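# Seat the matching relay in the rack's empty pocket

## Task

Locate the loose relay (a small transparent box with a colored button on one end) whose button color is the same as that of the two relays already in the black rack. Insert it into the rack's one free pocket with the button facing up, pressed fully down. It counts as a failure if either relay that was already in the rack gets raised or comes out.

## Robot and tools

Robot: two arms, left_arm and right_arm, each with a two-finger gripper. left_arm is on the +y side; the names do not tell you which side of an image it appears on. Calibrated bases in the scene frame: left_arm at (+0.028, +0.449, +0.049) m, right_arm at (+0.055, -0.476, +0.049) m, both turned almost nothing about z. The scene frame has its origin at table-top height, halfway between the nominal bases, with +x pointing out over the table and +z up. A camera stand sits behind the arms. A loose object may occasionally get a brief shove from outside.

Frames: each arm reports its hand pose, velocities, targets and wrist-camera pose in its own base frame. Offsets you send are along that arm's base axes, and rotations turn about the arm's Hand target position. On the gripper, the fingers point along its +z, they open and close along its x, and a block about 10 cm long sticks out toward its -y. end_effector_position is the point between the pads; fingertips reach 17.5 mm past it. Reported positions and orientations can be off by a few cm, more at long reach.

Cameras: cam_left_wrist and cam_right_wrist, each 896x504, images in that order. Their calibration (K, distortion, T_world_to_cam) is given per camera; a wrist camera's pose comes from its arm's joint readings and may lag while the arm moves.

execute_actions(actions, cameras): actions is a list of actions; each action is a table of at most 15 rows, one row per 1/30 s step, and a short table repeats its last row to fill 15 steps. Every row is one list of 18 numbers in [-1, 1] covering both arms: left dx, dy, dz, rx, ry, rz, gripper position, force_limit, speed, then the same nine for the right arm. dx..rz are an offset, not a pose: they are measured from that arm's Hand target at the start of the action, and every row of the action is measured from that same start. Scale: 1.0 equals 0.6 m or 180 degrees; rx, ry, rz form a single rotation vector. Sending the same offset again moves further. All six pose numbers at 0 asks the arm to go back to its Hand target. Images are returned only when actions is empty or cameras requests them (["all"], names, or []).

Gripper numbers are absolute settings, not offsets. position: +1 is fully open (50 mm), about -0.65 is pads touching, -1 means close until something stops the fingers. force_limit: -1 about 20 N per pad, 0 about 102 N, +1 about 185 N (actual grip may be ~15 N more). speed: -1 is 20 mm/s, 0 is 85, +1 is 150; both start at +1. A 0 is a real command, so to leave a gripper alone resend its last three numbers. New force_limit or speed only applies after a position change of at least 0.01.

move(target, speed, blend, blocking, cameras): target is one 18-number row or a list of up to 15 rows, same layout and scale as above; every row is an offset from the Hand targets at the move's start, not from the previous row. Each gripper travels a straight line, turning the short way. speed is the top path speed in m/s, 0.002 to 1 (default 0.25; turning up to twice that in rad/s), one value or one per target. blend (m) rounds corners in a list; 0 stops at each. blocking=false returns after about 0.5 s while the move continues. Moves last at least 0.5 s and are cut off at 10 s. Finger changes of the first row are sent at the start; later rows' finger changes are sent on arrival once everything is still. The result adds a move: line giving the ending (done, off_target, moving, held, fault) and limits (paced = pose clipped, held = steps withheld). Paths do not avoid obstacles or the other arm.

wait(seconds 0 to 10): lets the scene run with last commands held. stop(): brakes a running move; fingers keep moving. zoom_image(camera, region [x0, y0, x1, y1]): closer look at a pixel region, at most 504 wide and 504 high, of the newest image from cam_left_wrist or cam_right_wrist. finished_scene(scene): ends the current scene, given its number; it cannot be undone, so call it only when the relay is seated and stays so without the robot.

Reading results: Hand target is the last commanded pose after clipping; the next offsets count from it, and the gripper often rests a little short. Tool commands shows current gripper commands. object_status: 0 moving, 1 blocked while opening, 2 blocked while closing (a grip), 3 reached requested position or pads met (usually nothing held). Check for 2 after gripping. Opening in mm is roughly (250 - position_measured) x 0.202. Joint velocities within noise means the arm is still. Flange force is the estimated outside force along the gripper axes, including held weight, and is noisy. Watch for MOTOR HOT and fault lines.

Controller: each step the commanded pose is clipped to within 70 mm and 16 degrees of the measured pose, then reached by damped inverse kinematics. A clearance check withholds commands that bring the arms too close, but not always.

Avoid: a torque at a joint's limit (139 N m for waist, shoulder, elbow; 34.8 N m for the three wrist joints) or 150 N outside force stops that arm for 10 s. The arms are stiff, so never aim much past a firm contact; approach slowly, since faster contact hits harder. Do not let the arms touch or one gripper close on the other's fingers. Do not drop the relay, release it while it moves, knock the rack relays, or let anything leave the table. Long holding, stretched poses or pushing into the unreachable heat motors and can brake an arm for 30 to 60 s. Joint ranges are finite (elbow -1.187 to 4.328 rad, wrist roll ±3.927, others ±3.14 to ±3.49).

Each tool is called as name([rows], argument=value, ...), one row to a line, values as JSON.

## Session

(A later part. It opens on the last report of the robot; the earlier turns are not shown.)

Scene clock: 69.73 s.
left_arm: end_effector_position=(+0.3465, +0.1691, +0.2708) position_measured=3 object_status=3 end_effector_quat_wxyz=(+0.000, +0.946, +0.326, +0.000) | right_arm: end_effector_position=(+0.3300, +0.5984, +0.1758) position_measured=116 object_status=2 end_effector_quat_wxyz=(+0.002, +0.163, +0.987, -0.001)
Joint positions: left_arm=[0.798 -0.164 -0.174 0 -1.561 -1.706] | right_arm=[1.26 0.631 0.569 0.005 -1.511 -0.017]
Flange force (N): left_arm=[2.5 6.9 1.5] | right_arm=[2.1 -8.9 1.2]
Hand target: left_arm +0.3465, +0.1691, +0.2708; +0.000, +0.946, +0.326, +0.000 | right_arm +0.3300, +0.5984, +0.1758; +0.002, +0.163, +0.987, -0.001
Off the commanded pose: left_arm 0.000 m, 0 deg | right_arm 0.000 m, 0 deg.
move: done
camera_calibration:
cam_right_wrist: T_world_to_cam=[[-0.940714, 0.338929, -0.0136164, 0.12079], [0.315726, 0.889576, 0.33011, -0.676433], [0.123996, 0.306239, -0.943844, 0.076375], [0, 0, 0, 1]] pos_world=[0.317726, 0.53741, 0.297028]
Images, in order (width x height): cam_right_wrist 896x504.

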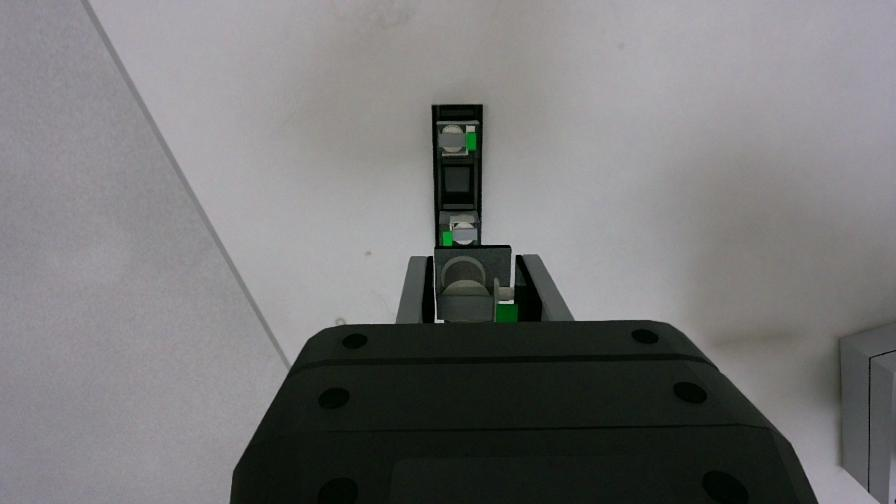

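move(target=[0,0,0,0,0,0,1,0,1,0.0035,-0.0038,-0.193,0,0,0,-1,-0.8,-0.8], speed=0.12, cameras=["cam_right_wrist"])

zoom_image(camera="cam_right_wrist", region=[380, 60, 540, 260])

Scene clock: 75.83 s.
left_arm: end_effector_position=(+0.3465, +0.1691, +0.2708) position_measured=3 object_status=3 end_effector_quat_wxyz=(+0.000, +0.946, +0.326, +0.000) | right_arm: end_effector_position=(+0.3321, +0.5961, +0.0600) position_measured=116 object_status=2 end_effector_quat_wxyz=(+0.002, +0.163, +0.987, -0.001)
Joint positions: left_arm=[0.798 -0.164 -0.174 0 -1.561 -1.706] | right_arm=[1.256 0.685 0.382 0.005 -1.269 -0.014]
Flange force (N): left_arm=[3.2 7.5 1.9] | right_arm=[1.7 -5.8 -0.9]
Hand target: left_arm +0.3465, +0.1691, +0.2708; +0.000, +0.946, +0.326, +0.000 | right_arm +0.3321, +0.5961, +0.0600; +0.002, +0.163, +0.987, -0.001
Off the commanded pose: left_arm 0.000 m, 0 deg | right_arm 0.000 m, 0 deg.
move: done
camera_calibration:
cam_right_wrist: T_world_to_cam=[[-0.940747, 0.338836, -0.0136174, 0.121996], [0.315623, 0.889569, 0.330225, -0.63693], [0.124006, 0.306361, -0.943804, -0.0324895], [0, 0, 0, 1]] pos_world=[0.319826, 0.53521, 0.181328]
Images, in order (width x height): cam_right_wrist 896x504.

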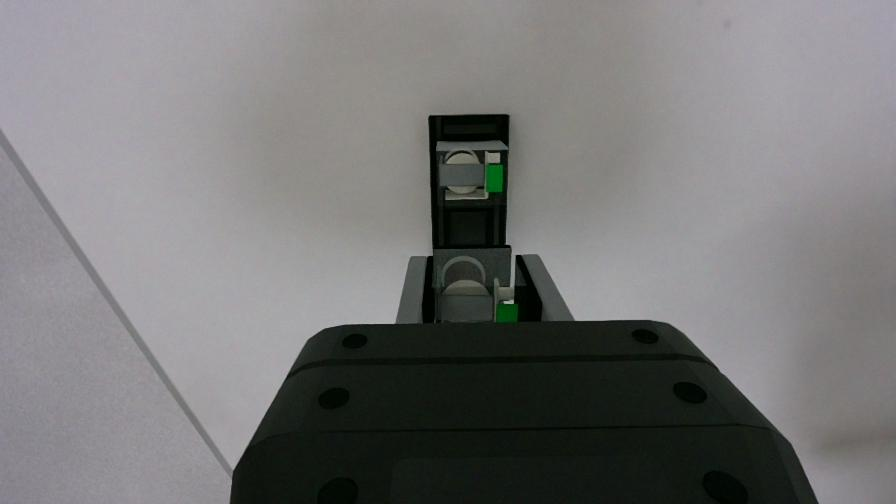

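Scaled by 2.520 from the camera's 896x504 image, which has a finer 1280x720 frame.

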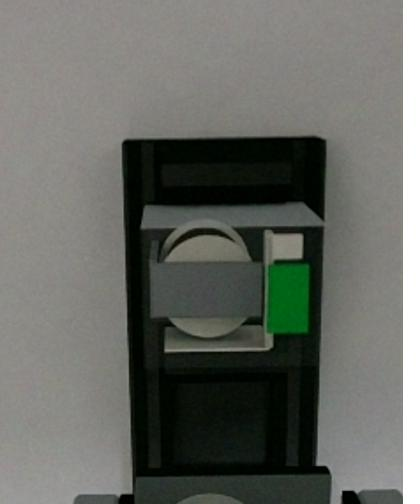

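move(target=[0,0,0,0,0,0,1,0,1,-0.0016,0.0005,-0.05,0,0,0,-1,-0.8,-0.8], speed=0.08, cameras=["cam_right_wrist"])

zoom_image(camera="cam_right_wrist", region=[380, 100, 560, 325])

Scene clock: 79.50 s.
left_arm: end_effector_position=(+0.3465, +0.1691, +0.2708) position_measured=3 object_status=3 end_effector_quat_wxyz=(+0.000, +0.946, +0.326, +0.000) | right_arm: end_effector_position=(+0.3312, +0.5964, +0.0300) position_measured=116 object_status=2 end_effector_quat_wxyz=(+0.002, +0.163, +0.987, -0.001)
Joint positions: left_arm=[0.798 -0.164 -0.174 0 -1.561 -1.706] | right_arm=[1.258 0.71 0.349 0.005 -1.211 -0.016]
Flange force (N): left_arm=[3.1 6.9 1.3] | right_arm=[1.7 -6.0 -1.7]
Hand target: left_arm +0.3465, +0.1691, +0.2708; +0.000, +0.946, +0.326, +0.000 | right_arm +0.3312, +0.5964, +0.0300; +0.002, +0.163, +0.987, -0.001
Off the commanded pose: left_arm 0.000 m, 0 deg | right_arm 0.000 m, 0 deg.
move: done
camera_calibration:
cam_right_wrist: T_world_to_cam=[[-0.94073, 0.338888, -0.0134963, 0.120586], [0.315718, 0.889559, 0.330163, -0.626988], [0.123894, 0.306334, -0.943827, -0.0608248], [0, 0, 0, 1]] pos_world=[0.318926, 0.53551, 0.151228]
Images, in order (width x height): cam_right_wrist 896x504.

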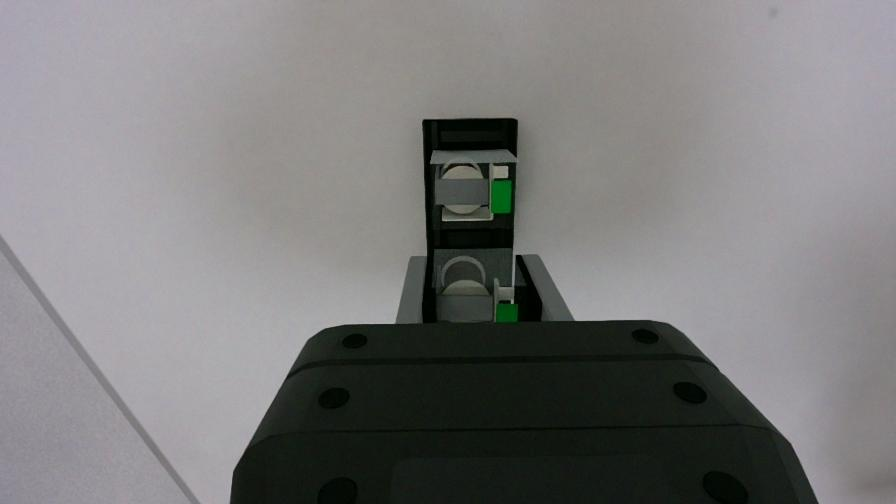

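Scaled by 2.240 from the camera's 896x504 image, which has a finer 1280x720 frame.

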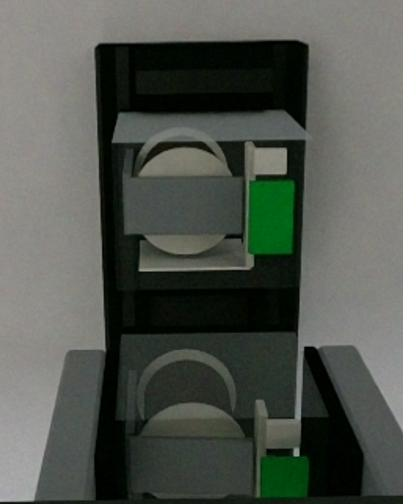

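move(target=[0,0,0,0,0,0,1,0,1,-0.0008,0.0008,-0.0267,0,0,0,-1,-0.8,-0.8], speed=0.04, cameras=["cam_right_wrist"])

zoom_image(camera="cam_right_wrist", region=[380, 100, 560, 325])

Scene clock: 81.57 s.
left_arm: end_effector_position=(+0.3465, +0.1691, +0.2708) position_measured=3 object_status=3 end_effector_quat_wxyz=(+0.000, +0.946, +0.326, +0.000) | right_arm: end_effector_position=(+0.3307, +0.5969, +0.0140) position_measured=116 object_status=2 end_effector_quat_wxyz=(+0.002, +0.163, +0.987, -0.001)
Joint positions: left_arm=[0.798 -0.164 -0.174 0 -1.561 -1.706] | right_arm=[1.259 0.726 0.335 0.005 -1.182 -0.017]
Flange force (N): left_arm=[3.0 7.5 1.3] | right_arm=[1.5 -5.3 -1.3]
Hand target: left_arm +0.3465, +0.1691, +0.2708; +0.000, +0.946, +0.326, +0.000 | right_arm +0.3307, +0.5969, +0.0139; +0.002, +0.163, +0.987, -0.001
Off the commanded pose: left_arm 0.000 m, 0 deg | right_arm 0.000 m, 0 deg.
move: done
camera_calibration:
cam_right_wrist: T_world_to_cam=[[-0.94073, 0.338888, -0.0134963, 0.119764], [0.315718, 0.889559, 0.330163, -0.621903], [0.123894, 0.306334, -0.943827, -0.0759866], [0, 0, 0, 1]] pos_world=[0.318426, 0.53591, 0.135228]
Images, in order (width x height): cam_right_wrist 896x504.

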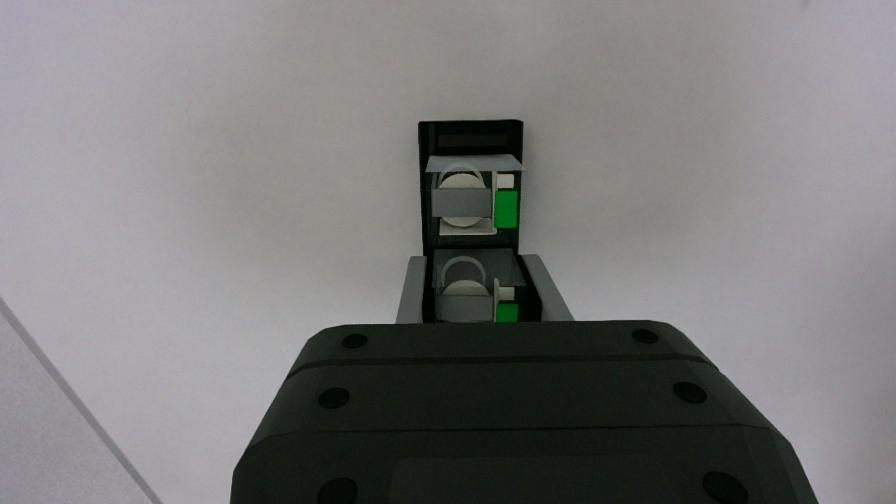

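Scaled by 2.240 from the camera's 896x504 image, which has a finer 1280x720 frame.

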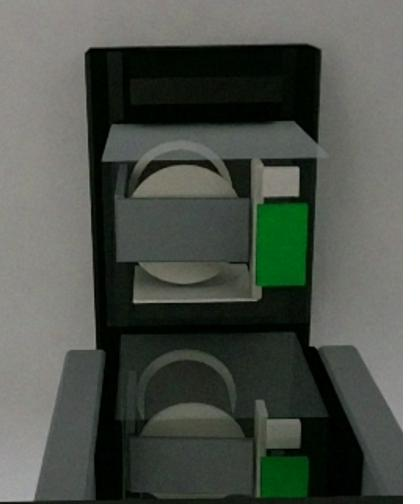

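move([
  [0,0,0,0,0,0,1,0,1,0,0,-0.01,0,0,0,-1,-0.8,-0.8],
], speed=0.02)

move([
  [0,0,0,0,0,0,1,0,1,0,0,-0.0075,0,0,0,-1,-0.8,-0.8],
], speed=0.01, cameras=["cam_right_wrist"])

zoom_image(camera="cam_right_wrist", region=[380, 100, 560, 325])

Scene clock: 83.27 s.
left_arm: end_effector_position=(+0.3465, +0.1691, +0.2708) position_measured=3 object_status=3 end_effector_quat_wxyz=(+0.000, +0.946, +0.326, +0.000) | right_arm: end_effector_position=(+0.3308, +0.5970, +0.0082) position_measured=116 object_status=2 end_effector_quat_wxyz=(+0.002, +0.163, +0.987, -0.001)
Joint positions: left_arm=[0.798 -0.164 -0.174 0 -1.561 -1.706] | right_arm=[1.259 0.732 0.331 0.005 -1.171 -0.017]
Flange force (N): left_arm=[3.4 7.1 1.7] | right_arm=[3.4 -6.5 -55.4]
Hand target: left_arm +0.3465, +0.1691, +0.2708; +0.000, +0.946, +0.326, +0.000 | right_arm +0.3307, +0.5969, +0.0079; +0.002, +0.163, +0.987, -0.001
Off the commanded pose: left_arm 0.000 m, 0 deg | right_arm 0.000 m, 0 deg.
move: done

Scene clock: 83.97 s.
left_arm: end_effector_position=(+0.3465, +0.1691, +0.2708) position_measured=3 object_status=3 end_effector_quat_wxyz=(+0.000, +0.946, +0.326, +0.000) | right_arm: end_effector_position=(+0.3307, +0.5969, +0.0034) position_measured=116 object_status=2 end_effector_quat_wxyz=(+0.002, +0.163, +0.987, -0.001)
Joint positions: left_arm=[0.798 -0.164 -0.174 0 -1.561 -1.706] | right_arm=[1.259 0.737 0.327 0.005 -1.162 -0.017]
Joint velocities: left_arm=[within noise] | right_arm=[0 0.006 -0.004 0 0.005 -0.001]
Flange force (N): left_arm=[3.5 7.0 1.7] | right_arm=[2.7 -1.0 -59.3]
Hand target: left_arm +0.3465, +0.1691, +0.2708; +0.000, +0.946, +0.326, +0.000 | right_arm +0.3307, +0.5969, +0.0034; +0.002, +0.163, +0.987, -0.001
Off the commanded pose: left_arm 0.000 m, 0 deg | right_arm 0.000 m, 0 deg.
move: done
camera_calibration:
cam_right_wrist: T_world_to_cam=[[-0.940759, 0.338805, -0.0135291, 0.11968], [0.315625, 0.889579, 0.330196, -0.618422], [0.123907, 0.306365, -0.943815, -0.085919], [0, 0, 0, 1]] pos_world=[0.318426, 0.53591, 0.124728]
Images, in order (width x height): cam_right_wrist 896x504.

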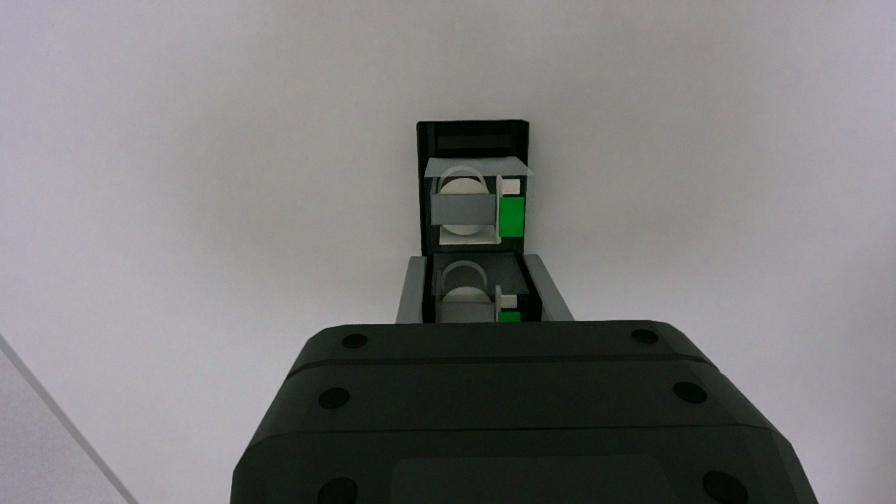

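Scaled by 2.240 from the camera's 896x504 image, which has a finer 1280x720 frame.

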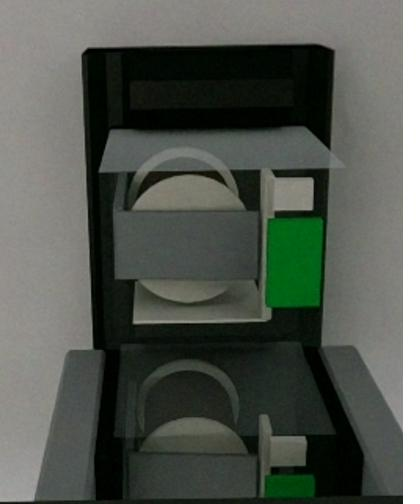

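move([
  [0,0,0,0,0,0,1,0,1,0,0,0.001,0,0,0,-1,-0.8,-0.8],
  [0,0,0,0,0,0,1,0,1,0,0,0.001,0,0,0,0.35,-0.8,-1],
  [0,0,0,0,0,0,1,0,1,0,0,0.15,0,0,0,0.35,-0.8,-1],
], speed=[0.02,0.02,0.12], cameras=["cam_right_wrist"])

zoom_image(camera="cam_right_wrist", region=[380, 60, 560, 325])

Scene clock: 88.00 s.
left_arm: end_effector_position=(+0.3465, +0.1691, +0.2708) position_measured=3 object_status=3 end_effector_quat_wxyz=(+0.000, +0.946, +0.326, +0.000) | right_arm: end_effector_position=(+0.3307, +0.5969, +0.0934) position_measured=100 object_status=3 end_effector_quat_wxyz=(+0.002, +0.163, +0.987, -0.001)
Joint positions: left_arm=[0.798 -0.164 -0.174 0 -1.561 -1.706] | right_arm=[1.259 0.662 0.424 0.005 -1.335 -0.016]
Flange force (N): left_arm=[3.7 7.2 1.7] | right_arm=[1.6 -6.3 -1.3]
Hand target: left_arm +0.3465, +0.1691, +0.2708; +0.000, +0.946, +0.326, +0.000 | right_arm +0.3307, +0.5969, +0.0934; +0.002, +0.163, +0.987, -0.001
Off the commanded pose: left_arm 0.000 m, 0 deg | right_arm 0.000 m, 0 deg.
move: done
camera_calibration:
cam_right_wrist: T_world_to_cam=[[-0.940726, 0.338898, -0.0135282, 0.120838], [0.315728, 0.889586, 0.33008, -0.648152], [0.123898, 0.306244, -0.943856, -0.000899202], [0, 0, 0, 1]] pos_world=[0.318426, 0.53591, 0.214728]
Images, in order (width x height): cam_right_wrist 896x504.

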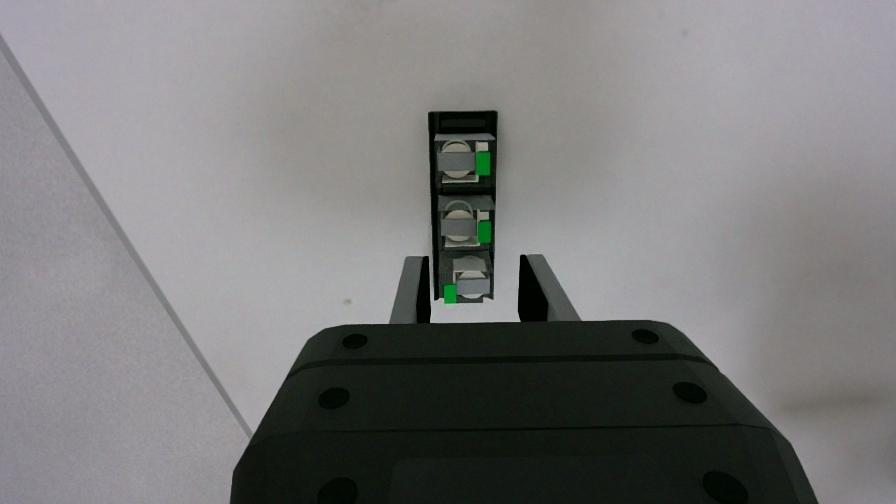

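Scaled by 1.902 from the camera's 896x504 image, which has a finer 1280x720 frame.

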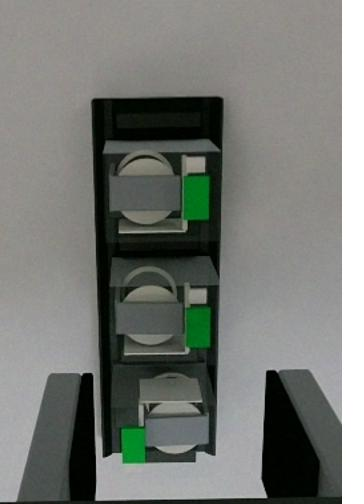

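finished_scene(scene=3)

The scene is finished: the task was done.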